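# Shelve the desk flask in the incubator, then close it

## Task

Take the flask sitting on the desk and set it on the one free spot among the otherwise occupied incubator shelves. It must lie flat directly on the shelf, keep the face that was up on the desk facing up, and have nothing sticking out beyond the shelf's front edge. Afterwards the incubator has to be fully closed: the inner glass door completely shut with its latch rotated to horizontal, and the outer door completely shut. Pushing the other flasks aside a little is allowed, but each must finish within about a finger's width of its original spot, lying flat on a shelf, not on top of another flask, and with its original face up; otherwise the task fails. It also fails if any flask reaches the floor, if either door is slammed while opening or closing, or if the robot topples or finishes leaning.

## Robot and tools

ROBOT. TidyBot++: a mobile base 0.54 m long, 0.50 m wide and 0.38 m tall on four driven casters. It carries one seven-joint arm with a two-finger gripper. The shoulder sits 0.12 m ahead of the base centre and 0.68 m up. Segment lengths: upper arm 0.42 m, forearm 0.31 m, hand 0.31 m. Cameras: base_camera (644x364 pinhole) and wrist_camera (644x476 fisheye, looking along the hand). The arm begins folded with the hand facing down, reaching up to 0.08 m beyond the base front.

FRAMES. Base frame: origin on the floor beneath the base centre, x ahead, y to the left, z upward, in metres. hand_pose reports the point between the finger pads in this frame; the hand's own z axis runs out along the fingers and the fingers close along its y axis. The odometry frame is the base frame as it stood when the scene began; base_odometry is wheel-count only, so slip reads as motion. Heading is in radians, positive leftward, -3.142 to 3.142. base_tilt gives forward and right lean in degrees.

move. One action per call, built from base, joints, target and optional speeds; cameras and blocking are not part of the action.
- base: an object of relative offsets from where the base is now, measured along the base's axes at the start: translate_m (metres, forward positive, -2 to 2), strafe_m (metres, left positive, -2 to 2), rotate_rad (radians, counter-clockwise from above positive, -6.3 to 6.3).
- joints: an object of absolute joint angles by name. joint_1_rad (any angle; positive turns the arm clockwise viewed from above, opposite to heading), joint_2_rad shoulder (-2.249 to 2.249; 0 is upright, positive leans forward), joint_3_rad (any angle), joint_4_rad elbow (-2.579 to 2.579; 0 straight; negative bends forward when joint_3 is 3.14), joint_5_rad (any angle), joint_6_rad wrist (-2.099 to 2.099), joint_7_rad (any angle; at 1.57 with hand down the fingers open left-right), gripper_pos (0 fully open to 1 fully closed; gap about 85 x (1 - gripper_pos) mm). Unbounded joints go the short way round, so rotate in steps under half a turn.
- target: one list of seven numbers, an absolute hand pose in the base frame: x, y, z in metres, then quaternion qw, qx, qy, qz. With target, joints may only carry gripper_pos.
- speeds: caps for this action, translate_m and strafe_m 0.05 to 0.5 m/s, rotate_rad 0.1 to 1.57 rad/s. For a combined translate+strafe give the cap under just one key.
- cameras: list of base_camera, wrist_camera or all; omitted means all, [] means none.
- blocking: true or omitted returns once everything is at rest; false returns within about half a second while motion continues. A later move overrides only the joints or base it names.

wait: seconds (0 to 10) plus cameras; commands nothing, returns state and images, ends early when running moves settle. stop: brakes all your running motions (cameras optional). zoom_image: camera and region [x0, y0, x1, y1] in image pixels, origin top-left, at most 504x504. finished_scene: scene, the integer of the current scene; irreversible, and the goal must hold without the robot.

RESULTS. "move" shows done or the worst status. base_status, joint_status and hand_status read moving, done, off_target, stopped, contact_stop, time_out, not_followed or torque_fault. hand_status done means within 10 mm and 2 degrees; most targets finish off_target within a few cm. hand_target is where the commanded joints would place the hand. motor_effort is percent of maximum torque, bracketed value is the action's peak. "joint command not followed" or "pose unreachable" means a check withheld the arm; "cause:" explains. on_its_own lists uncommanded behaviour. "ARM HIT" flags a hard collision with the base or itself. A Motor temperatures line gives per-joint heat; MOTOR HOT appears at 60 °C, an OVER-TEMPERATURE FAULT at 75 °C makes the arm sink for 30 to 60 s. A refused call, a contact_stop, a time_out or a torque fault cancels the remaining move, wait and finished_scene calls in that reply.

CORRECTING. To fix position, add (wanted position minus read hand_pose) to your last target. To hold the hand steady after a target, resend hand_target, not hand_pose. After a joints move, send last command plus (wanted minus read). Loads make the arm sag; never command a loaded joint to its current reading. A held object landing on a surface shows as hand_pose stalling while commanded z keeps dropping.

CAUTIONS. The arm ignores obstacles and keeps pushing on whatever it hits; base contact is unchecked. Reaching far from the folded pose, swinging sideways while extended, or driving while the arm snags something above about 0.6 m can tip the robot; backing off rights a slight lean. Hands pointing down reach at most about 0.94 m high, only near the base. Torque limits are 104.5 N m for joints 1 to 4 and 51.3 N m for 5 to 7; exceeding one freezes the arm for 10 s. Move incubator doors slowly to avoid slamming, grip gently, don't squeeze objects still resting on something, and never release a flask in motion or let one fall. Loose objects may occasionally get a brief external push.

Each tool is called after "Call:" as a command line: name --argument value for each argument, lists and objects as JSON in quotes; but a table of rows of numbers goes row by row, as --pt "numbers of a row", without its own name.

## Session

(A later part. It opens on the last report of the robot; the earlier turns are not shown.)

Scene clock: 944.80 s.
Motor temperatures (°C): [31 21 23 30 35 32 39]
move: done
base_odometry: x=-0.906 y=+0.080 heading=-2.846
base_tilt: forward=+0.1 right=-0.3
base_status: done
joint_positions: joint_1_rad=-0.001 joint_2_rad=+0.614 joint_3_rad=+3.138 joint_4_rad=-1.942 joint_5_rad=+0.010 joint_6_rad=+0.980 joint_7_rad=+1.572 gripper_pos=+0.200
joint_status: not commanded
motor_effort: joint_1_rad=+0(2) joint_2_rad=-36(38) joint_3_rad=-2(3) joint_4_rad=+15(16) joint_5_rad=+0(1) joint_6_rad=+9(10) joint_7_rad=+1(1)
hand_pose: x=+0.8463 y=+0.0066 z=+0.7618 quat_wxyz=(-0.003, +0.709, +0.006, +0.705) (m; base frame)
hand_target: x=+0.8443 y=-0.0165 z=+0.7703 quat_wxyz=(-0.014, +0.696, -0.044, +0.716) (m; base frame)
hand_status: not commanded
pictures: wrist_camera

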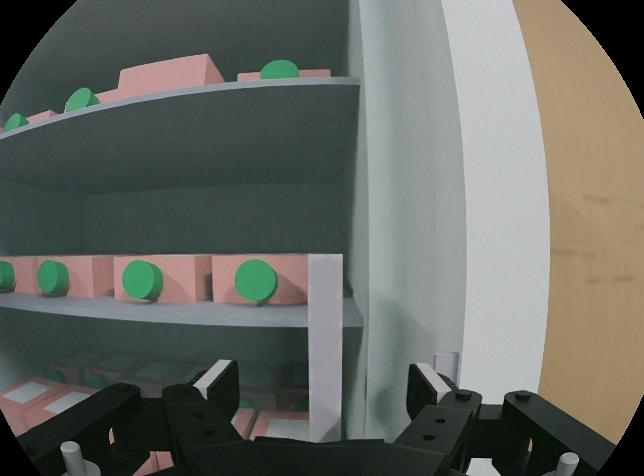

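Call:
move --base '{"translate_m": 0.035, "strafe_m": 0.001}' --speeds '{"translate_m": 0.05}' --cameras '["wrist_camera"]'

Scene clock: 951.33 s.
Motor temperatures (°C): [31 21 23 30 35 32 39]
move: done
base_odometry: x=-0.939 y=+0.069 heading=-2.846
base_tilt: forward=+0.1 right=-0.4
base_status: done
joint_positions: joint_1_rad=-0.001 joint_2_rad=+0.615 joint_3_rad=+3.138 joint_4_rad=-1.943 joint_5_rad=+0.010 joint_6_rad=+0.981 joint_7_rad=+1.572 gripper_pos=+0.200
joint_status: not commanded
motor_effort: joint_1_rad=+0(2) joint_2_rad=-36(38) joint_3_rad=-2(2) joint_4_rad=+15(16) joint_5_rad=+0(1) joint_6_rad=+9(9) joint_7_rad=+0(1)
hand_pose: x=+0.8463 y=+0.0061 z=+0.7612 quat_wxyz=(-0.002, +0.709, +0.006, +0.705) (m; base frame)
hand_target: x=+0.8443 y=-0.0165 z=+0.7703 quat_wxyz=(-0.014, +0.696, -0.044, +0.716) (m; base frame)
hand_status: not commanded
pictures: wrist_camera

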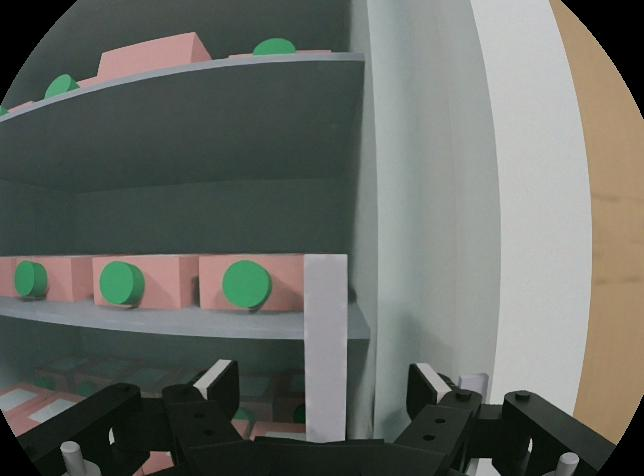

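Call:
move --joints '{"gripper_pos": 0.84}' --cameras '["wrist_camera"]'

Scene clock: 958.20 s.
Motor temperatures (°C): [31 22 23 30 35 32 39]
move: done
base_odometry: x=-0.939 y=+0.069 heading=-2.846
base_tilt: forward=+0.1 right=-0.3
base_status: not commanded
joint_positions: joint_1_rad=+0.001 joint_2_rad=+0.615 joint_3_rad=+3.139 joint_4_rad=-1.943 joint_5_rad=+0.010 joint_6_rad=+0.981 joint_7_rad=+1.572 gripper_pos=+0.833
joint_status: all done
motor_effort: joint_1_rad=+0(3) joint_2_rad=-36(37) joint_3_rad=-1(3) joint_4_rad=+15(16) joint_5_rad=-1(2) joint_6_rad=+9(9) joint_7_rad=-1(1)
hand_pose: x=+0.8462 y=+0.0049 z=+0.7612 quat_wxyz=(-0.002, +0.709, +0.005, +0.705) (m; base frame)
hand_target: x=+0.8443 y=-0.0165 z=+0.7703 quat_wxyz=(-0.014, +0.696, -0.044, +0.716) (m; base frame)
hand_status: not commanded
pictures: wrist_camera

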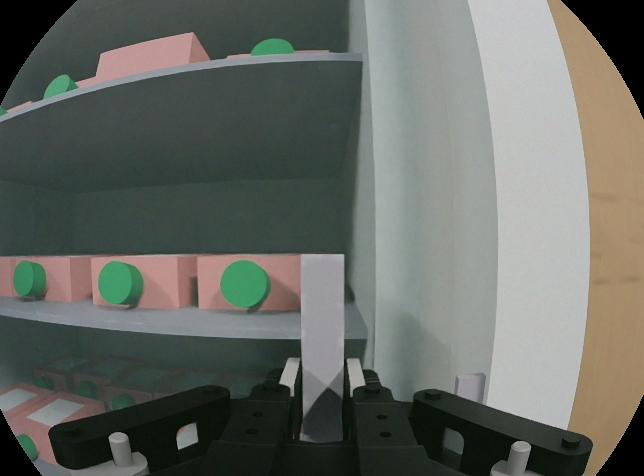

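Call:
move --joints '{"joint_7_rad": 1.9}' --cameras '["wrist_camera"]'

Call:
move --joints '{"joint_7_rad": 2.3}' --cameras '["wrist_camera"]'

Scene clock: 965.83 s.
Motor temperatures (°C): [31 22 23 30 35 32 39]
move: done
base_odometry: x=-0.939 y=+0.069 heading=-2.846
base_tilt: forward=+0.0 right=-0.3
base_status: not commanded
joint_positions: joint_1_rad=-0.001 joint_2_rad=+0.615 joint_3_rad=+3.138 joint_4_rad=-1.943 joint_5_rad=+0.010 joint_6_rad=+0.981 joint_7_rad=+1.849 gripper_pos=+0.833
joint_status: all done
motor_effort: joint_1_rad=+3(4) joint_2_rad=-37(37) joint_3_rad=+2(2) joint_4_rad=+16(16) joint_5_rad=-1(2) joint_6_rad=+10(10) joint_7_rad=+1(1)
hand_pose: x=+0.8462 y=+0.0062 z=+0.7610 quat_wxyz=(+0.095, +0.702, +0.104, +0.698) (m; base frame)
hand_target: x=+0.8443 y=-0.0165 z=+0.7703 quat_wxyz=(+0.125, +0.692, +0.092, +0.705) (m; base frame)
hand_status: not commanded
pictures: wrist_camera

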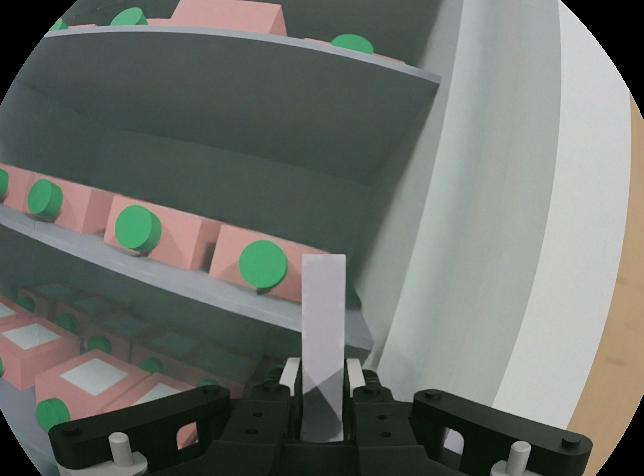

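Scene clock: 966.97 s.
Motor temperatures (°C): [31 22 23 30 35 32 39]
move: done
base_odometry: x=-0.939 y=+0.069 heading=-2.846
base_tilt: forward=+0.2 right=-0.3
base_status: not commanded
joint_positions: joint_1_rad=-0.003 joint_2_rad=+0.616 joint_3_rad=+3.138 joint_4_rad=-1.943 joint_5_rad=+0.010 joint_6_rad=+0.981 joint_7_rad=+2.229 gripper_pos=+0.833
joint_status: all done
motor_effort: joint_1_rad=+4(5) joint_2_rad=-38(38) joint_3_rad=+3(3) joint_4_rad=+16(16) joint_5_rad=-2(2) joint_6_rad=+10(10) joint_7_rad=+1(1)
hand_pose: x=+0.8462 y=+0.0081 z=+0.7601 quat_wxyz=(+0.224, +0.670, +0.235, +0.668) (m; base frame)
hand_target: x=+0.8443 y=-0.0165 z=+0.7703 quat_wxyz=(+0.263, +0.660, +0.227, +0.666) (m; base frame)
hand_status: not commanded
pictures: wrist_camera

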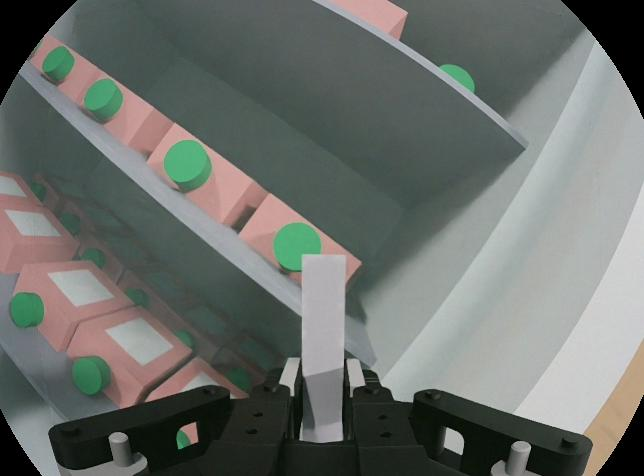

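Call:
move --joints '{"joint_7_rad": 2.7}' --cameras '["wrist_camera"]'

Call:
move --joints '{"joint_7_rad": 3.0}' --cameras '["wrist_camera"]'

Call:
move --joints '{"joint_7_rad": 3.15}' --cameras '["wrist_camera"]'

Scene clock: 975.03 s.
Motor temperatures (°C): [31 22 23 30 35 32 39]
move: done
base_odometry: x=-0.939 y=+0.069 heading=-2.846
base_tilt: forward=+0.0 right=-0.3
base_status: not commanded
joint_positions: joint_1_rad=-0.006 joint_2_rad=+0.618 joint_3_rad=+3.138 joint_4_rad=-1.944 joint_5_rad=+0.010 joint_6_rad=+0.981 joint_7_rad=+2.626 gripper_pos=+0.833
joint_status: all done
motor_effort: joint_1_rad=+5(6) joint_2_rad=-38(39) joint_3_rad=+2(3) joint_4_rad=+15(17) joint_5_rad=-2(2) joint_6_rad=+10(10) joint_7_rad=+0(2)
hand_pose: x=+0.8462 y=+0.0097 z=+0.7585 quat_wxyz=(+0.350, +0.611, +0.364, +0.610) (m; base frame)
hand_target: x=+0.8443 y=-0.0165 z=+0.7703 quat_wxyz=(+0.390, +0.601, +0.354, +0.601) (m; base frame)
hand_status: not commanded
pictures: wrist_camera

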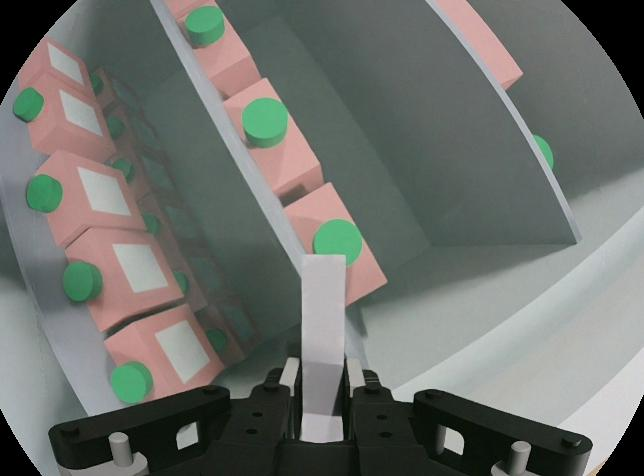

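Scene clock: 976.07 s.
Motor temperatures (°C): [31 22 23 30 35 32 39]
move: done
base_odometry: x=-0.939 y=+0.069 heading=-2.846
base_tilt: forward=+0.1 right=-0.4
base_status: not commanded
joint_positions: joint_1_rad=-0.006 joint_2_rad=+0.620 joint_3_rad=+3.138 joint_4_rad=-1.944 joint_5_rad=+0.010 joint_6_rad=+0.981 joint_7_rad=+2.935 gripper_pos=+0.833
joint_status: all done
motor_effort: joint_1_rad=+5(6) joint_2_rad=-39(39) joint_3_rad=+3(3) joint_4_rad=+15(17) joint_5_rad=-2(3) joint_6_rad=+10(10) joint_7_rad=+1(1)
hand_pose: x=+0.8462 y=+0.0103 z=+0.7568 quat_wxyz=(+0.439, +0.548, +0.454, +0.548) (m; base frame)
hand_target: x=+0.8443 y=-0.0165 z=+0.7703 quat_wxyz=(+0.475, +0.542, +0.440, +0.536) (m; base frame)
hand_status: not commanded
pictures: wrist_camera

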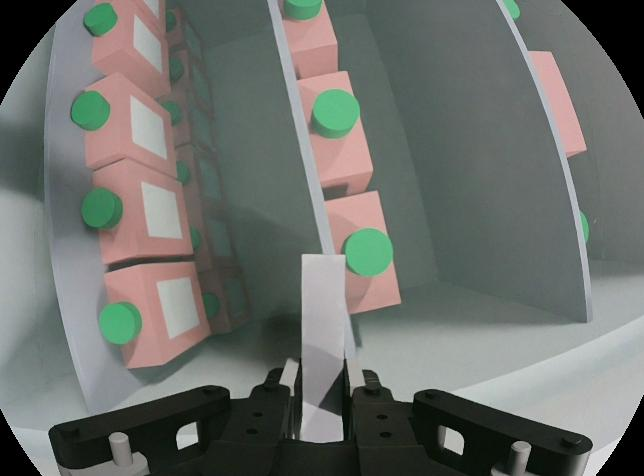

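Scene clock: 976.63 s.
Motor temperatures (°C): [31 22 23 30 35 32 39]
move: done
base_odometry: x=-0.939 y=+0.069 heading=-2.846
base_tilt: forward=+0.1 right=-0.2
base_status: not commanded
joint_positions: joint_1_rad=-0.007 joint_2_rad=+0.621 joint_3_rad=+3.138 joint_4_rad=-1.945 joint_5_rad=+0.010 joint_6_rad=+0.981 joint_7_rad=+3.097 gripper_pos=+0.833
joint_status: all done
motor_effort: joint_1_rad=+5(5) joint_2_rad=-39(39) joint_3_rad=+3(3) joint_4_rad=+16(17) joint_5_rad=-2(3) joint_6_rad=+10(10) joint_7_rad=+0(1)
hand_pose: x=+0.8462 y=+0.0105 z=+0.7558 quat_wxyz=(+0.482, +0.510, +0.497, +0.511) (m; base frame)
hand_target: x=+0.8443 y=-0.0165 z=+0.7703 quat_wxyz=(+0.514, +0.507, +0.479, +0.499) (m; base frame)
hand_status: not commanded
pictures: wrist_camera

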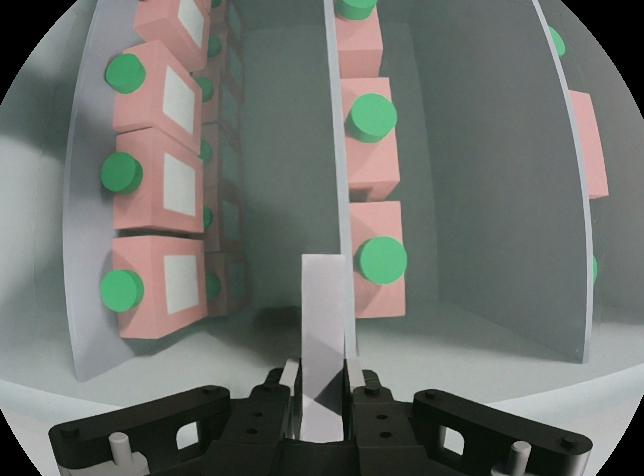

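Call:
move --joints '{"joint_7_rad": 3.2}' --cameras '["wrist_camera"]'

Call:
move --joints '{"joint_7_rad": 3.25}' --cameras '["wrist_camera"]'

Scene clock: 985.03 s.
Motor temperatures (°C): [31 22 23 30 35 32 39]
move: done
base_odometry: x=-0.939 y=+0.069 heading=-2.846
base_tilt: forward=+0.0 right=-0.3
base_status: not commanded
joint_positions: joint_1_rad=-0.007 joint_2_rad=+0.622 joint_3_rad=+3.138 joint_4_rad=-1.945 joint_5_rad=+0.010 joint_6_rad=+0.981 joint_7_rad=+3.145 gripper_pos=+0.833
joint_status: all done
motor_effort: joint_1_rad=+5(5) joint_2_rad=-39(39) joint_3_rad=+3(3) joint_4_rad=+16(16) joint_5_rad=-3(3) joint_6_rad=+10(10) joint_7_rad=+1(1)
hand_pose: x=+0.8462 y=+0.0105 z=+0.7556 quat_wxyz=(+0.494, +0.497, +0.510, +0.499) (m; base frame)
hand_target: x=+0.8443 y=-0.0165 z=+0.7703 quat_wxyz=(+0.527, +0.495, +0.492, +0.486) (m; base frame)
hand_status: not commanded
pictures: wrist_camera

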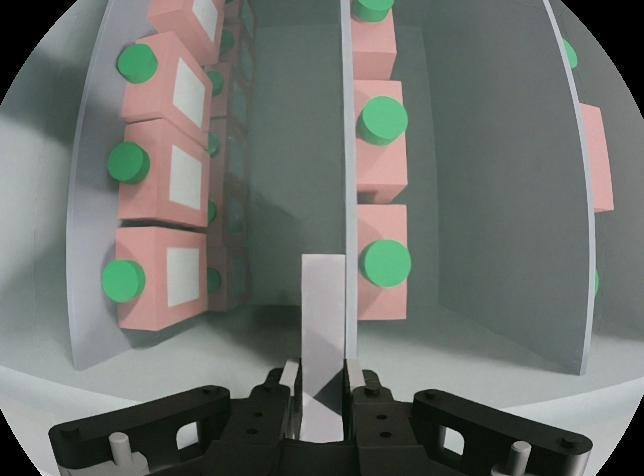

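Scene clock: 985.50 s.
Motor temperatures (°C): [31 22 23 30 35 32 39]
move: done
base_odometry: x=-0.939 y=+0.069 heading=-2.846
base_tilt: forward=+0.0 right=-0.3
base_status: not commanded
joint_positions: joint_1_rad=-0.007 joint_2_rad=+0.622 joint_3_rad=+3.138 joint_4_rad=-1.945 joint_5_rad=+0.010 joint_6_rad=+0.981 joint_7_rad=+3.187 gripper_pos=+0.833
joint_status: all done
motor_effort: joint_1_rad=+4(6) joint_2_rad=-38(39) joint_3_rad=+2(3) joint_4_rad=+15(16) joint_5_rad=+0(3) joint_6_rad=+10(10) joint_7_rad=+3(3)
hand_pose: x=+0.8461 y=+0.0105 z=+0.7554 quat_wxyz=(+0.504, +0.487, +0.520, +0.488) (m; base frame)
hand_target: x=+0.8443 y=-0.0165 z=+0.7703 quat_wxyz=(+0.539, +0.483, +0.504, +0.472) (m; base frame)
hand_status: not commanded
pictures: wrist_camera

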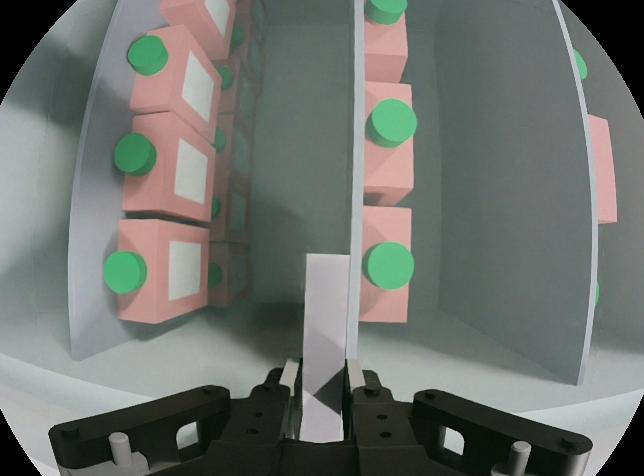

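Call:
move --joints '{"joint_7_rad": 3.2}' --cameras '[]'

Call:
move --joints '{"gripper_pos": 0.4}' --cameras '["wrist_camera"]'

Call:
move --base '{"translate_m": -0.25, "strafe_m": -0.015}' --speeds '{"translate_m": 0.1}' --cameras '["wrist_camera"]'

Scene clock: 992.27 s.
Motor temperatures (°C): [31 22 23 30 35 32 39]
move: done
base_odometry: x=-0.939 y=+0.069 heading=-2.846
base_tilt: forward=+0.0 right=-0.4
base_status: not commanded
joint_positions: joint_1_rad=-0.007 joint_2_rad=+0.622 joint_3_rad=+3.138 joint_4_rad=-1.945 joint_5_rad=+0.010 joint_6_rad=+0.981 joint_7_rad=+3.179 gripper_pos=+0.833
joint_status: all done
motor_effort: joint_1_rad=+3(4) joint_2_rad=-38(38) joint_3_rad=+1(3) joint_4_rad=+16(16) joint_5_rad=-1(1) joint_6_rad=+10(10) joint_7_rad=+2(3)
hand_pose: x=+0.8461 y=+0.0105 z=+0.7554 quat_wxyz=(+0.502, +0.489, +0.518, +0.491) (m; base frame)
hand_target: x=+0.8443 y=-0.0165 z=+0.7703 quat_wxyz=(+0.527, +0.495, +0.492, +0.486) (m; base frame)
hand_status: not commanded
pictures: none
No camera images: "cameras" was empty.

Scene clock: 993.07 s.
Motor temperatures (°C): [31 22 23 30 35 32 39]
move: done
base_odometry: x=-0.939 y=+0.069 heading=-2.846
base_tilt: forward=+0.1 right=-0.3
base_status: not commanded
joint_positions: joint_1_rad=+0.004 joint_2_rad=+0.622 joint_3_rad=+3.138 joint_4_rad=-1.945 joint_5_rad=+0.010 joint_6_rad=+0.981 joint_7_rad=+3.179 gripper_pos=+0.400
joint_status: all done
motor_effort: joint_1_rad=-1(4) joint_2_rad=-36(37) joint_3_rad=-2(2) joint_4_rad=+15(16) joint_5_rad=+0(1) joint_6_rad=+9(10) joint_7_rad=+0(2)
hand_pose: x=+0.8462 y=+0.0024 z=+0.7555 quat_wxyz=(+0.505, +0.492, +0.515, +0.488) (m; base frame)
hand_target: x=+0.8443 y=-0.0165 z=+0.7703 quat_wxyz=(+0.527, +0.495, +0.492, +0.486) (m; base frame)
hand_status: not commanded
pictures: wrist_camera

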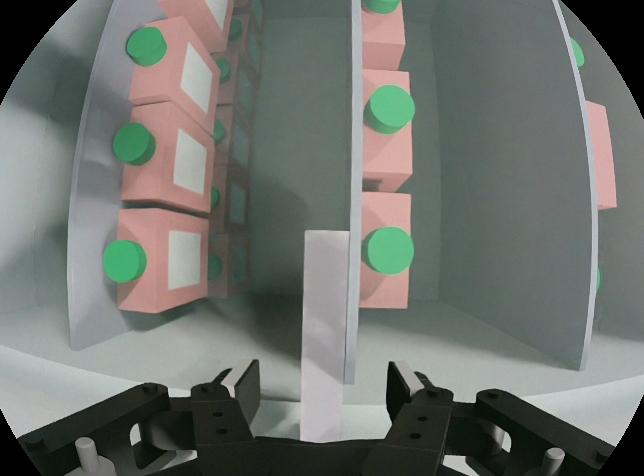

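Scene clock: 996.13 s.
Motor temperatures (°C): [31 22 23 30 35 32 39]
move: done
base_odometry: x=-0.704 y=+0.156 heading=-2.846
base_tilt: forward=+0.1 right=-0.2
base_status: done
joint_positions: joint_1_rad=+0.004 joint_2_rad=+0.622 joint_3_rad=+3.138 joint_4_rad=-1.945 joint_5_rad=+0.010 joint_6_rad=+0.982 joint_7_rad=+3.179 gripper_pos=+0.400
joint_status: not commanded
motor_effort: joint_1_rad=+0(2) joint_2_rad=-36(38) joint_3_rad=-2(3) joint_4_rad=+15(16) joint_5_rad=+0(1) joint_6_rad=+9(9) joint_7_rad=+0(1)
hand_pose: x=+0.8462 y=+0.0024 z=+0.7553 quat_wxyz=(+0.505, +0.492, +0.515, +0.488) (m; base frame)
hand_target: x=+0.8443 y=-0.0165 z=+0.7703 quat_wxyz=(+0.527, +0.495, +0.492, +0.486) (m; base frame)
hand_status: not commanded
pictures: wrist_camera

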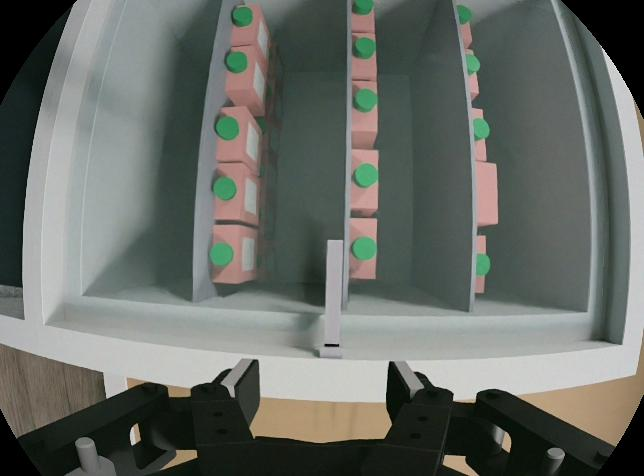

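Call:
move --base '{"translate_m": -0.45, "strafe_m": 0}' --speeds '{"translate_m": 0.3}' --cameras '[]'

Call:
move --joints '{"joint_1_rad": -0.5, "joint_2_rad": -0.18, "joint_3_rad": 3.1416, "joint_4_rad": -1.63, "joint_5_rad": 0.0, "joint_6_rad": -0.35, "joint_7_rad": 1.58, "gripper_pos": 1.0}' --cameras '["wrist_camera"]'

Scene clock: 1009.73 s.
Motor temperatures (°C): [31 22 23 30 35 32 39]
move: done
base_odometry: x=-0.273 y=+0.288 heading=-2.846
base_tilt: forward=+0.0 right=-0.3
base_status: done
joint_positions: joint_1_rad=+0.004 joint_2_rad=+0.622 joint_3_rad=+3.138 joint_4_rad=-1.946 joint_5_rad=+0.010 joint_6_rad=+0.982 joint_7_rad=+3.179 gripper_pos=+0.400
joint_status: not commanded
motor_effort: joint_1_rad=+0(1) joint_2_rad=-36(38) joint_3_rad=-1(2) joint_4_rad=+15(16) joint_5_rad=+0(1) joint_6_rad=+9(9) joint_7_rad=+0(1)
hand_pose: x=+0.8461 y=+0.0024 z=+0.7553 quat_wxyz=(+0.505, +0.492, +0.515, +0.488) (m; base frame)
hand_target: x=+0.8443 y=-0.0165 z=+0.7703 quat_wxyz=(+0.527, +0.495, +0.492, +0.486) (m; base frame)
hand_status: not commanded
pictures: none
No camera images: "cameras" was empty.

Scene clock: 1012.33 s.
Motor temperatures (°C): [31 22 23 30 35 32 39]
move: done
base_odometry: x=-0.274 y=+0.288 heading=-2.846
base_tilt: forward=+0.1 right=-0.3
base_status: not commanded
joint_positions: joint_1_rad=-0.487 joint_2_rad=-0.175 joint_3_rad=+3.138 joint_4_rad=-1.646 joint_5_rad=+0.010 joint_6_rad=-0.293 joint_7_rad=+1.657 gripper_pos=+0.999
joint_status: all done
motor_effort: joint_1_rad=-1(3) joint_2_rad=-15(39) joint_3_rad=+0(4) joint_4_rad=+22(23) joint_5_rad=+0(2) joint_6_rad=+9(10) joint_7_rad=+0(1)
hand_pose: x=+0.5995 y=+0.2570 z=+1.0678 quat_wxyz=(-0.123, +0.739, +0.222, +0.624) (m; base frame)
hand_target: x=+0.5922 y=+0.2600 z=+1.0629 quat_wxyz=(-0.151, +0.758, +0.197, +0.603) (m; base frame)
hand_status: not commanded
pictures: wrist_camera

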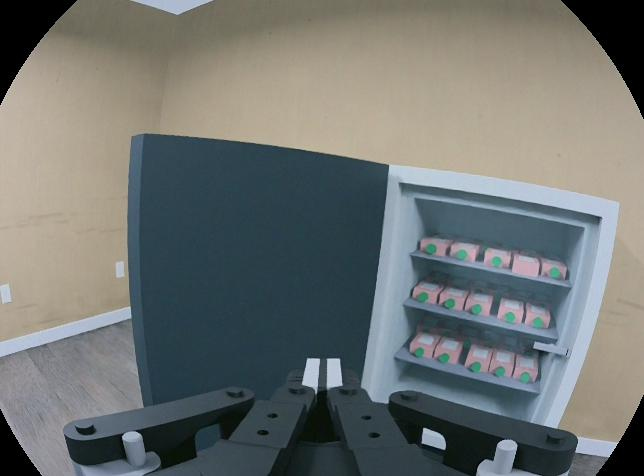

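Call:
move --joints '{"joint_1_rad": -1.5}'

Scene clock: 1045.27 s.
Motor temperatures (°C): [31 22 23 30 35 32 39]
move: done
base_odometry: x=-0.274 y=+0.288 heading=-2.846
base_tilt: forward=+0.0 right=-0.3
base_status: not commanded
joint_positions: joint_1_rad=-1.488 joint_2_rad=-0.175 joint_3_rad=+3.138 joint_4_rad=-1.646 joint_5_rad=+0.010 joint_6_rad=-0.296 joint_7_rad=+1.655 gripper_pos=+0.999
joint_status: all done
motor_effort: joint_1_rad=+0(2) joint_2_rad=-15(16) joint_3_rad=+0(2) joint_4_rad=+22(23) joint_5_rad=+0(1) joint_6_rad=+9(9) joint_7_rad=+1(1)
hand_pose: x=+0.1617 y=+0.5431 z=+1.0671 quat_wxyz=(-0.407, +0.543, +0.550, +0.487) (m; base frame)
hand_target: x=+0.1559 y=+0.5386 z=+1.0629 quat_wxyz=(-0.422, +0.571, +0.537, +0.457) (m; base frame)
hand_status: not commanded
pictures: base_camera, wrist_camera

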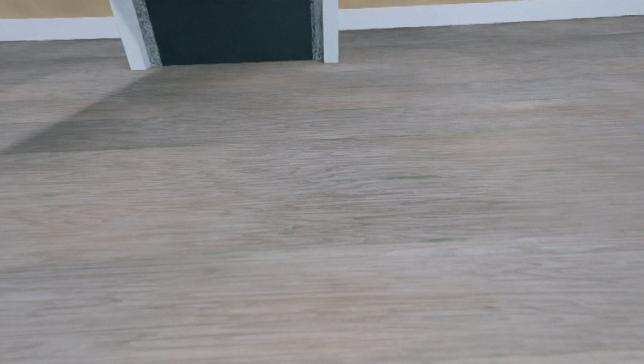

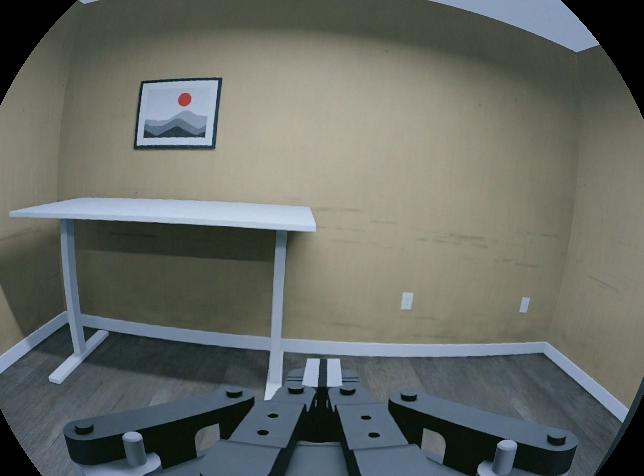

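Call:
move --joints '{"joint_1_rad": 0.0, "joint_6_rad": -0.55}' --base '{"strafe_m": 1.0}' --speeds '{"strafe_m": 0.3}'

Scene clock: 1056.83 s.
Motor temperatures (°C): [31 22 23 30 35 32 39]
move: done
base_odometry: x=+0.018 y=-0.669 heading=-2.845
base_tilt: forward=+0.1 right=-0.3
base_status: done
joint_positions: joint_1_rad=-0.011 joint_2_rad=-0.177 joint_3_rad=+3.138 joint_4_rad=-1.646 joint_5_rad=+0.010 joint_6_rad=-0.496 joint_7_rad=+1.655 gripper_pos=+0.999
joint_status: all done
motor_effort: joint_1_rad=+0(3) joint_2_rad=-15(17) joint_3_rad=+0(2) joint_4_rad=+22(23) joint_5_rad=+0(1) joint_6_rad=+8(10) joint_7_rad=+0(1)
hand_pose: x=+0.6449 y=+0.0073 z=+1.0088 quat_wxyz=(+0.024, +0.830, +0.043, +0.555) (m; base frame)
hand_target: x=+0.6388 y=+0.0013 z=+1.0041 quat_wxyz=(+0.002, +0.841, +0.004, +0.540) (m; base frame)
hand_status: not commanded
pictures: base_camera, wrist_camera

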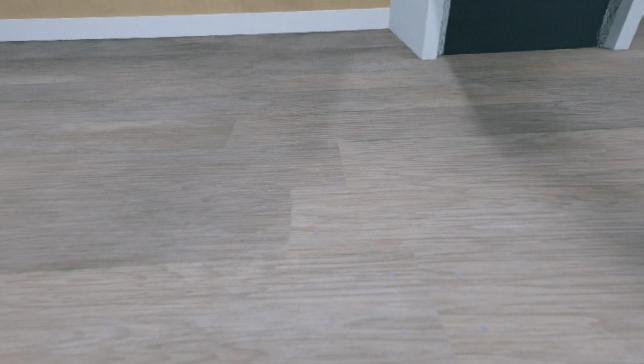

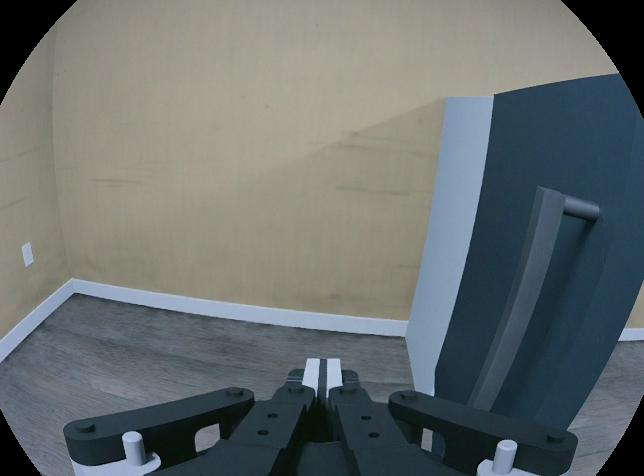

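Call:
move --base '{"translate_m": 0.2}' --speeds '{"translate_m": 0.2}' --cameras '["wrist_camera"]'

Scene clock: 1071.27 s.
Motor temperatures (°C): [31 22 23 30 35 32 39]
move: done
base_odometry: x=-0.173 y=-0.728 heading=-2.845
base_tilt: forward=+0.1 right=-0.3
base_status: done
joint_positions: joint_1_rad=-0.011 joint_2_rad=-0.175 joint_3_rad=+3.138 joint_4_rad=-1.646 joint_5_rad=+0.010 joint_6_rad=-0.498 joint_7_rad=+1.655 gripper_pos=+0.999
joint_status: not commanded
motor_effort: joint_1_rad=+0(1) joint_2_rad=-15(18) joint_3_rad=+0(1) joint_4_rad=+21(23) joint_5_rad=+0(1) joint_6_rad=+8(9) joint_7_rad=+0(1)
hand_pose: x=+0.6454 y=+0.0073 z=+1.0071 quat_wxyz=(+0.024, +0.832, +0.043, +0.553) (m; base frame)
hand_target: x=+0.6388 y=+0.0013 z=+1.0041 quat_wxyz=(+0.002, +0.841, +0.004, +0.540) (m; base frame)
hand_status: not commanded
pictures: wrist_camera

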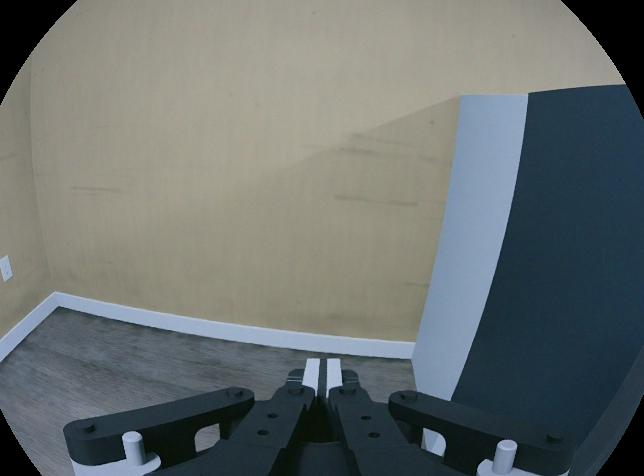

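Call:
move --base '{"translate_m": 0.16}' --speeds '{"translate_m": 0.15}' --cameras '[]'

Call:
move --base '{"strafe_m": -0.12}' --speeds '{"strafe_m": 0.06}' --cameras '["wrist_camera"]'

Scene clock: 1084.27 s.
Motor temperatures (°C): [31 22 23 30 35 32 39]
move: done
base_odometry: x=-0.326 y=-0.774 heading=-2.845
base_tilt: forward=+0.1 right=-0.3
base_status: done
joint_positions: joint_1_rad=-0.011 joint_2_rad=-0.175 joint_3_rad=+3.138 joint_4_rad=-1.645 joint_5_rad=+0.010 joint_6_rad=-0.499 joint_7_rad=+1.655 gripper_pos=+0.999
joint_status: not commanded
motor_effort: joint_1_rad=-1(1) joint_2_rad=-15(18) joint_3_rad=-1(2) joint_4_rad=+21(22) joint_5_rad=+0(1) joint_6_rad=+8(9) joint_7_rad=+0(1)
hand_pose: x=+0.6454 y=+0.0073 z=+1.0067 quat_wxyz=(+0.024, +0.832, +0.043, +0.553) (m; base frame)
hand_target: x=+0.6388 y=+0.0013 z=+1.0041 quat_wxyz=(+0.002, +0.841, +0.004, +0.540) (m; base frame)
hand_status: not commanded
pictures: none
No camera images: "cameras" was empty.

Scene clock: 1086.77 s.
Motor temperatures (°C): [31 22 23 30 35 32 39]
move: done
base_odometry: x=-0.361 y=-0.660 heading=-2.845
base_tilt: forward=+0.1 right=-0.4
base_status: done
joint_positions: joint_1_rad=-0.009 joint_2_rad=-0.175 joint_3_rad=+3.138 joint_4_rad=-1.645 joint_5_rad=+0.010 joint_6_rad=-0.499 joint_7_rad=+1.655 gripper_pos=+0.999
joint_status: not commanded
motor_effort: joint_1_rad=+0(2) joint_2_rad=-15(16) joint_3_rad=-1(2) joint_4_rad=+22(22) joint_5_rad=+0(1) joint_6_rad=+8(9) joint_7_rad=+0(1)
hand_pose: x=+0.6454 y=+0.0062 z=+1.0067 quat_wxyz=(+0.024, +0.832, +0.042, +0.553) (m; base frame)
hand_target: x=+0.6388 y=+0.0013 z=+1.0041 quat_wxyz=(+0.002, +0.841, +0.004, +0.540) (m; base frame)
hand_status: not commanded
pictures: wrist_camera

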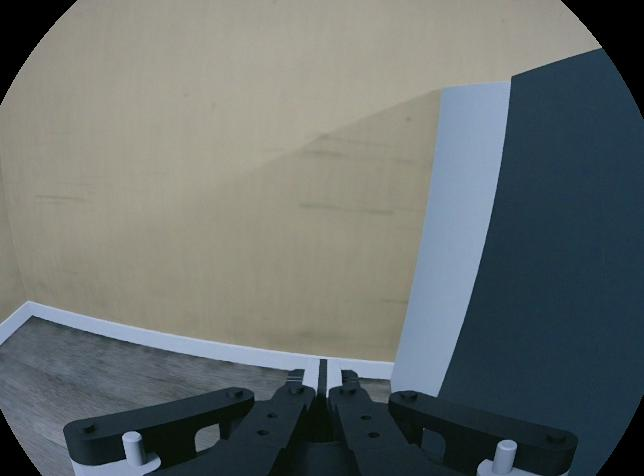

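Call:
move --base '{"strafe_m": -0.1}' --speeds '{"strafe_m": 0.06}' --cameras '["wrist_camera"]'

Call:
move --base '{"strafe_m": -0.1}' --speeds '{"strafe_m": 0.06}' --cameras '["wrist_camera"]'

Scene clock: 1093.50 s.
Motor temperatures (°C): [31 22 23 30 35 32 39]
move: done
base_odometry: x=-0.391 y=-0.564 heading=-2.845
base_tilt: forward=+0.1 right=-0.3
base_status: done
joint_positions: joint_1_rad=-0.007 joint_2_rad=-0.175 joint_3_rad=+3.137 joint_4_rad=-1.645 joint_5_rad=+0.010 joint_6_rad=-0.499 joint_7_rad=+1.654 gripper_pos=+0.999
joint_status: not commanded
motor_effort: joint_1_rad=-1(3) joint_2_rad=-15(16) joint_3_rad=-1(5) joint_4_rad=+21(23) joint_5_rad=+0(2) joint_6_rad=+8(9) joint_7_rad=+0(1)
hand_pose: x=+0.6453 y=+0.0062 z=+1.0067 quat_wxyz=(+0.024, +0.832, +0.042, +0.552) (m; base frame)
hand_target: x=+0.6388 y=+0.0013 z=+1.0041 quat_wxyz=(+0.002, +0.841, +0.004, +0.540) (m; base frame)
hand_status: not commanded
pictures: wrist_camera

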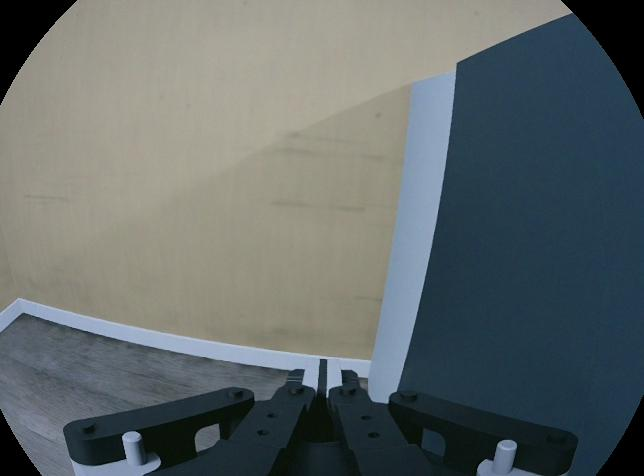

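Scene clock: 1095.67 s.
Motor temperatures (°C): [31 22 23 30 35 32 39]
move: done
base_odometry: x=-0.420 y=-0.468 heading=-2.845
base_tilt: forward=+0.1 right=-0.3
base_status: done
joint_positions: joint_1_rad=-0.006 joint_2_rad=-0.175 joint_3_rad=+3.136 joint_4_rad=-1.645 joint_5_rad=+0.010 joint_6_rad=-0.500 joint_7_rad=+1.653 gripper_pos=+0.999
joint_status: not commanded
motor_effort: joint_1_rad=-1(2) joint_2_rad=-15(16) joint_3_rad=+0(5) joint_4_rad=+22(22) joint_5_rad=+1(2) joint_6_rad=+8(9) joint_7_rad=+1(1)
hand_pose: x=+0.6452 y=+0.0066 z=+1.0067 quat_wxyz=(+0.024, +0.832, +0.042, +0.552) (m; base frame)
hand_target: x=+0.6388 y=+0.0013 z=+1.0041 quat_wxyz=(+0.002, +0.841, +0.004, +0.540) (m; base frame)
hand_status: not commanded
pictures: wrist_camera

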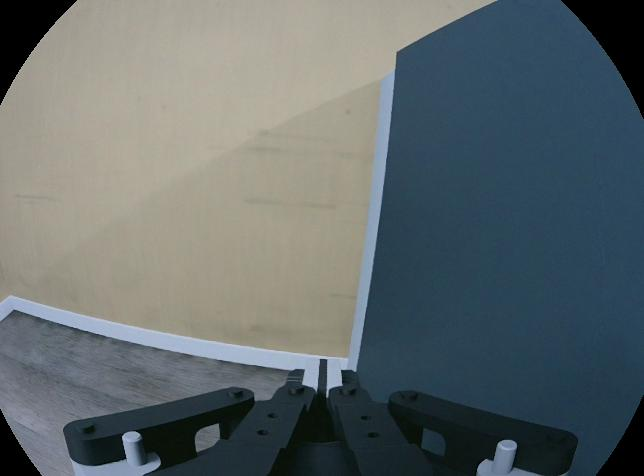

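Call:
move --base '{"strafe_m": -0.12, "translate_m": 0.03}' --speeds '{"strafe_m": 0.06}' --cameras '[]'

Call:
move --base '{"strafe_m": -0.12, "translate_m": 0.04}' --speeds '{"strafe_m": 0.06}' --cameras '["wrist_camera"]'

Scene clock: 1101.97 s.
Motor temperatures (°C): [31 22 23 30 35 32 39]
move: done
base_odometry: x=-0.484 y=-0.362 heading=-2.845
base_tilt: forward=+0.0 right=-0.3
base_status: done
joint_positions: joint_1_rad=-0.006 joint_2_rad=-0.175 joint_3_rad=+3.135 joint_4_rad=-1.645 joint_5_rad=+0.010 joint_6_rad=-0.500 joint_7_rad=+1.653 gripper_pos=+0.999
joint_status: not commanded
motor_effort: joint_1_rad=-1(3) joint_2_rad=-15(16) joint_3_rad=+0(4) joint_4_rad=+22(22) joint_5_rad=+0(1) joint_6_rad=+8(9) joint_7_rad=+0(1)
hand_pose: x=+0.6452 y=+0.0066 z=+1.0071 quat_wxyz=(+0.024, +0.832, +0.042, +0.553) (m; base frame)
hand_target: x=+0.6388 y=+0.0013 z=+1.0041 quat_wxyz=(+0.002, +0.841, +0.004, +0.540) (m; base frame)
hand_status: not commanded
pictures: none
No camera images: "cameras" was empty.

Scene clock: 1104.57 s.
Motor temperatures (°C): [31 22 23 30 35 32 39]
move: done
base_odometry: x=-0.557 y=-0.259 heading=-2.845
base_tilt: forward=+0.0 right=-0.3
base_status: done
joint_positions: joint_1_rad=-0.007 joint_2_rad=-0.176 joint_3_rad=+3.134 joint_4_rad=-1.644 joint_5_rad=+0.010 joint_6_rad=-0.500 joint_7_rad=+1.653 gripper_pos=+0.999
joint_status: not commanded
motor_effort: joint_1_rad=+0(4) joint_2_rad=-15(16) joint_3_rad=-2(5) joint_4_rad=+22(22) joint_5_rad=+0(2) joint_6_rad=+8(9) joint_7_rad=+0(1)
hand_pose: x=+0.6449 y=+0.0076 z=+1.0074 quat_wxyz=(+0.024, +0.832, +0.042, +0.553) (m; base frame)
hand_target: x=+0.6388 y=+0.0013 z=+1.0041 quat_wxyz=(+0.002, +0.841, +0.004, +0.540) (m; base frame)
hand_status: not commanded
pictures: wrist_camera

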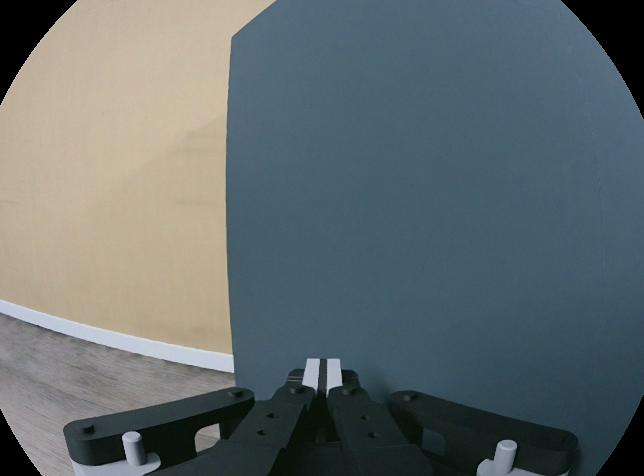

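Call:
move --base '{"strafe_m": -0.08, "translate_m": 0.06}' --speeds '{"strafe_m": 0.05}' --cameras '[]'

Call:
move --base '{"strafe_m": -0.06, "translate_m": 0.06}' --speeds '{"translate_m": 0.05}' --cameras '["wrist_camera"]'

Scene clock: 1114.07 s.
Motor temperatures (°C): [31 22 23 30 35 32 39]
move: done
base_odometry: x=-0.638 y=-0.200 heading=-2.845
base_tilt: forward=+0.1 right=-0.3
base_status: done
joint_positions: joint_1_rad=-0.006 joint_2_rad=-0.178 joint_3_rad=+3.134 joint_4_rad=-1.644 joint_5_rad=+0.010 joint_6_rad=-0.504 joint_7_rad=+1.653 gripper_pos=+0.999
joint_status: not commanded
motor_effort: joint_1_rad=+0(3) joint_2_rad=-15(17) joint_3_rad=-1(4) joint_4_rad=+22(22) joint_5_rad=+0(2) joint_6_rad=+8(9) joint_7_rad=+1(1)
hand_pose: x=+0.6439 y=+0.0075 z=+1.0076 quat_wxyz=(+0.024, +0.832, +0.042, +0.552) (m; base frame)
hand_target: x=+0.6388 y=+0.0013 z=+1.0041 quat_wxyz=(+0.002, +0.841, +0.004, +0.540) (m; base frame)
hand_status: not commanded
pictures: none
No camera images: "cameras" was empty.

Scene clock: 1116.23 s.
Motor temperatures (°C): [31 22 23 30 35 32 39]
move: done
base_odometry: x=-0.713 y=-0.160 heading=-2.845
base_tilt: forward=+0.0 right=-0.2
base_status: done
joint_positions: joint_1_rad=-0.008 joint_2_rad=-0.181 joint_3_rad=+3.133 joint_4_rad=-1.644 joint_5_rad=+0.010 joint_6_rad=-0.510 joint_7_rad=+1.653 gripper_pos=+0.999
joint_status: not commanded
motor_effort: joint_1_rad=+0(4) joint_2_rad=-15(17) joint_3_rad=-1(6) joint_4_rad=+21(23) joint_5_rad=+0(2) joint_6_rad=+8(11) joint_7_rad=+0(1)
hand_pose: x=+0.6421 y=+0.0089 z=+1.0074 quat_wxyz=(+0.023, +0.833, +0.044, +0.551) (m; base frame)
hand_target: x=+0.6388 y=+0.0013 z=+1.0041 quat_wxyz=(+0.002, +0.841, +0.004, +0.540) (m; base frame)
hand_status: not commanded
pictures: wrist_camera

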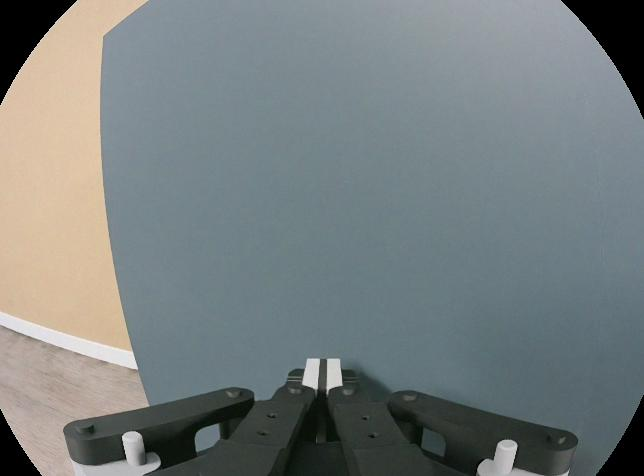

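Call:
move --base '{"strafe_m": -0.05, "translate_m": 0.07}' --speeds '{"translate_m": 0.05}' --cameras '[]'

Call:
move --base '{"strafe_m": -0.03, "translate_m": 0.08}' --speeds '{"translate_m": 0.05}' --cameras '["wrist_camera"]'

Scene clock: 1125.47 s.
Motor temperatures (°C): [31 22 23 30 35 32 39]
move: done
base_odometry: x=-0.795 y=-0.132 heading=-2.845
base_tilt: forward=+0.1 right=-0.3
base_status: done
joint_positions: joint_1_rad=-0.008 joint_2_rad=-0.183 joint_3_rad=+3.133 joint_4_rad=-1.644 joint_5_rad=+0.010 joint_6_rad=-0.516 joint_7_rad=+1.653 gripper_pos=+0.999
joint_status: not commanded
motor_effort: joint_1_rad=-1(4) joint_2_rad=-14(17) joint_3_rad=-1(4) joint_4_rad=+22(24) joint_5_rad=+0(2) joint_6_rad=+8(12) joint_7_rad=+0(1)
hand_pose: x=+0.6405 y=+0.0088 z=+1.0069 quat_wxyz=(+0.023, +0.834, +0.044, +0.549) (m; base frame)
hand_target: x=+0.6388 y=+0.0013 z=+1.0041 quat_wxyz=(+0.002, +0.841, +0.004, +0.540) (m; base frame)
hand_status: not commanded
pictures: none
No camera images: "cameras" was empty.

Scene clock: 1127.63 s.
Motor temperatures (°C): [31 22 23 30 35 32 39]
move: done
base_odometry: x=-0.880 y=-0.127 heading=-2.846
base_tilt: forward=+0.1 right=-0.3
base_status: done
joint_positions: joint_1_rad=-0.007 joint_2_rad=-0.184 joint_3_rad=+3.133 joint_4_rad=-1.644 joint_5_rad=+0.010 joint_6_rad=-0.523 joint_7_rad=+1.653 gripper_pos=+0.999
joint_status: not commanded
motor_effort: joint_1_rad=+0(2) joint_2_rad=-15(17) joint_3_rad=+0(3) joint_4_rad=+21(24) joint_5_rad=+0(1) joint_6_rad=+8(12) joint_7_rad=+1(1)
hand_pose: x=+0.6395 y=+0.0084 z=+1.0056 quat_wxyz=(+0.023, +0.836, +0.043, +0.547) (m; base frame)
hand_target: x=+0.6388 y=+0.0013 z=+1.0041 quat_wxyz=(+0.002, +0.841, +0.004, +0.540) (m; base frame)
hand_status: not commanded
pictures: wrist_camera

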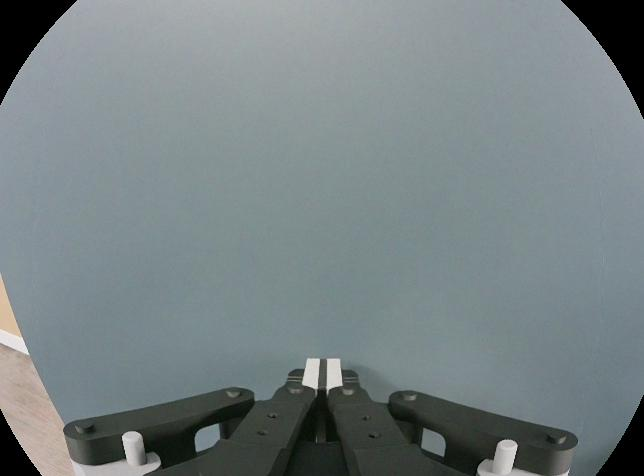

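Call:
move --base '{"translate_m": 0.04}' --speeds '{"translate_m": 0.05}' --cameras '[]'

Call:
move --base '{"translate_m": 0.03}' --speeds '{"translate_m": 0.05}' --cameras '["wrist_camera"]'

Scene clock: 1135.53 s.
Motor temperatures (°C): [31 22 23 30 35 32 39]
move: done
base_odometry: x=-0.919 y=-0.138 heading=-2.846
base_tilt: forward=+0.0 right=-0.3
base_status: done
joint_positions: joint_1_rad=-0.007 joint_2_rad=-0.184 joint_3_rad=+3.133 joint_4_rad=-1.643 joint_5_rad=+0.010 joint_6_rad=-0.528 joint_7_rad=+1.653 gripper_pos=+0.999
joint_status: not commanded
motor_effort: joint_1_rad=+0(2) joint_2_rad=-15(17) joint_3_rad=+0(2) joint_4_rad=+22(24) joint_5_rad=+0(1) joint_6_rad=+8(13) joint_7_rad=+0(1)
hand_pose: x=+0.6390 y=+0.0083 z=+1.0044 quat_wxyz=(+0.023, +0.837, +0.043, +0.545) (m; base frame)
hand_target: x=+0.6388 y=+0.0013 z=+1.0041 quat_wxyz=(+0.002, +0.841, +0.004, +0.540) (m; base frame)
hand_status: not commanded
pictures: none
No camera images: "cameras" was empty.

Scene clock: 1136.63 s.
Motor temperatures (°C): [31 22 23 30 35 32 39]
move: done
base_odometry: x=-0.947 y=-0.147 heading=-2.846
base_tilt: forward=+0.1 right=-0.3
base_status: done
joint_positions: joint_1_rad=-0.007 joint_2_rad=-0.180 joint_3_rad=+3.133 joint_4_rad=-1.641 joint_5_rad=+0.010 joint_6_rad=-0.533 joint_7_rad=+1.653 gripper_pos=+0.999
joint_status: not commanded
motor_effort: joint_1_rad=+0(1) joint_2_rad=-14(16) joint_3_rad=+0(2) joint_4_rad=+21(24) joint_5_rad=+1(1) joint_6_rad=+8(12) joint_7_rad=+0(1)
hand_pose: x=+0.6396 y=+0.0083 z=+1.0022 quat_wxyz=(+0.023, +0.839, +0.043, +0.542) (m; base frame)
hand_target: x=+0.6388 y=+0.0013 z=+1.0041 quat_wxyz=(+0.002, +0.841, +0.004, +0.540) (m; base frame)
hand_status: not commanded
pictures: wrist_camera

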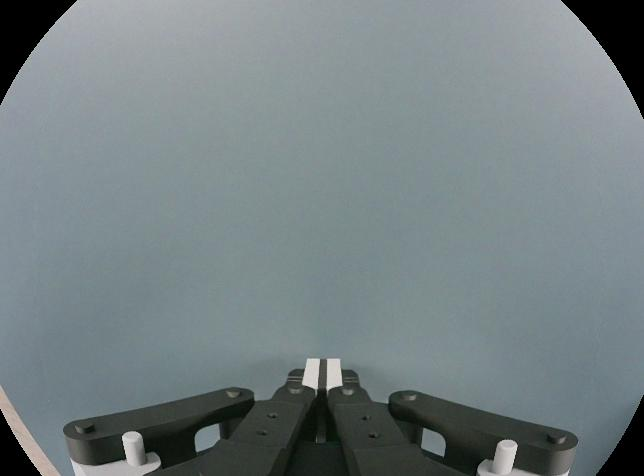

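Call:
move --base '{"translate_m": 0.03}' --speeds '{"translate_m": 0.05}' --cameras '[]'

Call:
move --base '{"translate_m": 0.03}' --speeds '{"translate_m": 0.05}' --cameras '["wrist_camera"]'

Scene clock: 1142.47 s.
Motor temperatures (°C): [31 21 23 30 35 32 39]
move: done
base_odometry: x=-0.976 y=-0.156 heading=-2.846
base_tilt: forward=+0.0 right=-0.3
base_status: done
joint_positions: joint_1_rad=-0.007 joint_2_rad=-0.179 joint_3_rad=+3.133 joint_4_rad=-1.640 joint_5_rad=+0.010 joint_6_rad=-0.538 joint_7_rad=+1.653 gripper_pos=+0.999
joint_status: not commanded
motor_effort: joint_1_rad=+1(2) joint_2_rad=-14(16) joint_3_rad=-1(2) joint_4_rad=+22(24) joint_5_rad=+0(1) joint_6_rad=+8(14) joint_7_rad=+1(1)
hand_pose: x=+0.6395 y=+0.0082 z=+1.0012 quat_wxyz=(+0.023, +0.840, +0.043, +0.540) (m; base frame)
hand_target: x=+0.6388 y=+0.0013 z=+1.0041 quat_wxyz=(+0.002, +0.841, +0.004, +0.540) (m; base frame)
hand_status: not commanded
pictures: none
No camera images: "cameras" was empty.

Scene clock: 1143.60 s.
Motor temperatures (°C): [31 21 23 30 35 32 39]
move: done
base_odometry: x=-1.005 y=-0.164 heading=-2.846
base_tilt: forward=+0.0 right=-0.3
base_status: done
joint_positions: joint_1_rad=-0.007 joint_2_rad=-0.218 joint_3_rad=+3.133 joint_4_rad=-1.654 joint_5_rad=+0.010 joint_6_rad=-0.577 joint_7_rad=+1.653 gripper_pos=+0.999
joint_status: not commanded
motor_effort: joint_1_rad=+2(3) joint_2_rad=-5(16) joint_3_rad=+2(4) joint_4_rad=+25(28) joint_5_rad=+1(2) joint_6_rad=+16(18) joint_7_rad=+1(1)
hand_pose: x=+0.6206 y=+0.0080 z=+1.0018 quat_wxyz=(+0.023, +0.844, +0.044, +0.534) (m; base frame)
hand_target: x=+0.6388 y=+0.0013 z=+1.0041 quat_wxyz=(+0.002, +0.841, +0.004, +0.540) (m; base frame)
hand_status: not commanded
pictures: wrist_camera

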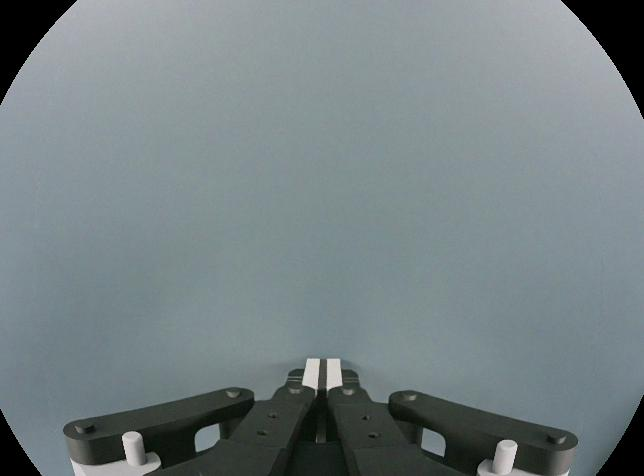

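Pushed to the stop. One more small push, then back off.

Call:
move --base '{"translate_m": 0.01}' --speeds '{"translate_m": 0.05}' --cameras '[]'

Call:
move --base '{"translate_m": -0.8, "strafe_m": -0.15}' --speeds '{"translate_m": 0.2}'

Scene clock: 1150.53 s.
Motor temperatures (°C): [31 21 23 30 35 32 39]
move: done
base_odometry: x=-1.014 y=-0.167 heading=-2.846
base_tilt: forward=+0.0 right=-0.3
base_status: done
joint_positions: joint_1_rad=-0.007 joint_2_rad=-0.238 joint_3_rad=+3.133 joint_4_rad=-1.662 joint_5_rad=+0.010 joint_6_rad=-0.595 joint_7_rad=+1.653 gripper_pos=+0.999
joint_status: not commanded
motor_effort: joint_1_rad=+2(4) joint_2_rad=-2(6) joint_3_rad=+4(4) joint_4_rad=+27(29) joint_5_rad=+2(2) joint_6_rad=+18(21) joint_7_rad=+1(1)
hand_pose: x=+0.6111 y=+0.0081 z=+1.0018 quat_wxyz=(+0.023, +0.845, +0.044, +0.532) (m; base frame)
hand_target: x=+0.6388 y=+0.0013 z=+1.0041 quat_wxyz=(+0.002, +0.841, +0.004, +0.540) (m; base frame)
hand_status: not commanded
pictures: none
No camera images: "cameras" was empty.

Scene clock: 1155.33 s.
Motor temperatures (°C): [31 21 23 30 35 32 39]
move: done
base_odometry: x=-0.293 y=+0.210 heading=-2.846
base_tilt: forward=+0.1 right=-0.2
base_status: done
joint_positions: joint_1_rad=-0.005 joint_2_rad=-0.178 joint_3_rad=+3.134 joint_4_rad=-1.642 joint_5_rad=+0.010 joint_6_rad=-0.559 joint_7_rad=+1.653 gripper_pos=+0.999
joint_status: not commanded
motor_effort: joint_1_rad=-1(3) joint_2_rad=-15(19) joint_3_rad=-1(4) joint_4_rad=+21(26) joint_5_rad=+0(2) joint_6_rad=+8(17) joint_7_rad=+0(1)
hand_pose: x=+0.6370 y=+0.0066 z=+0.9931 quat_wxyz=(+0.023, +0.847, +0.042, +0.530) (m; base frame)
hand_target: x=+0.6388 y=+0.0013 z=+1.0041 quat_wxyz=(+0.002, +0.841, +0.004, +0.540) (m; base frame)
hand_status: not commanded
pictures: base_camera, wrist_camera

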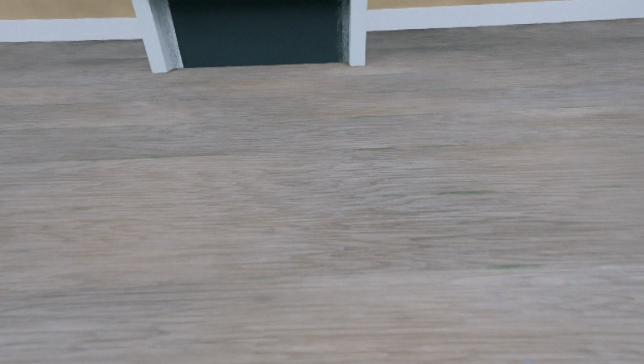

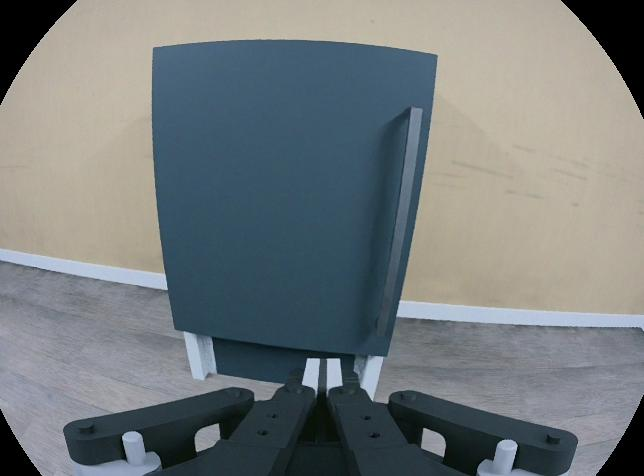

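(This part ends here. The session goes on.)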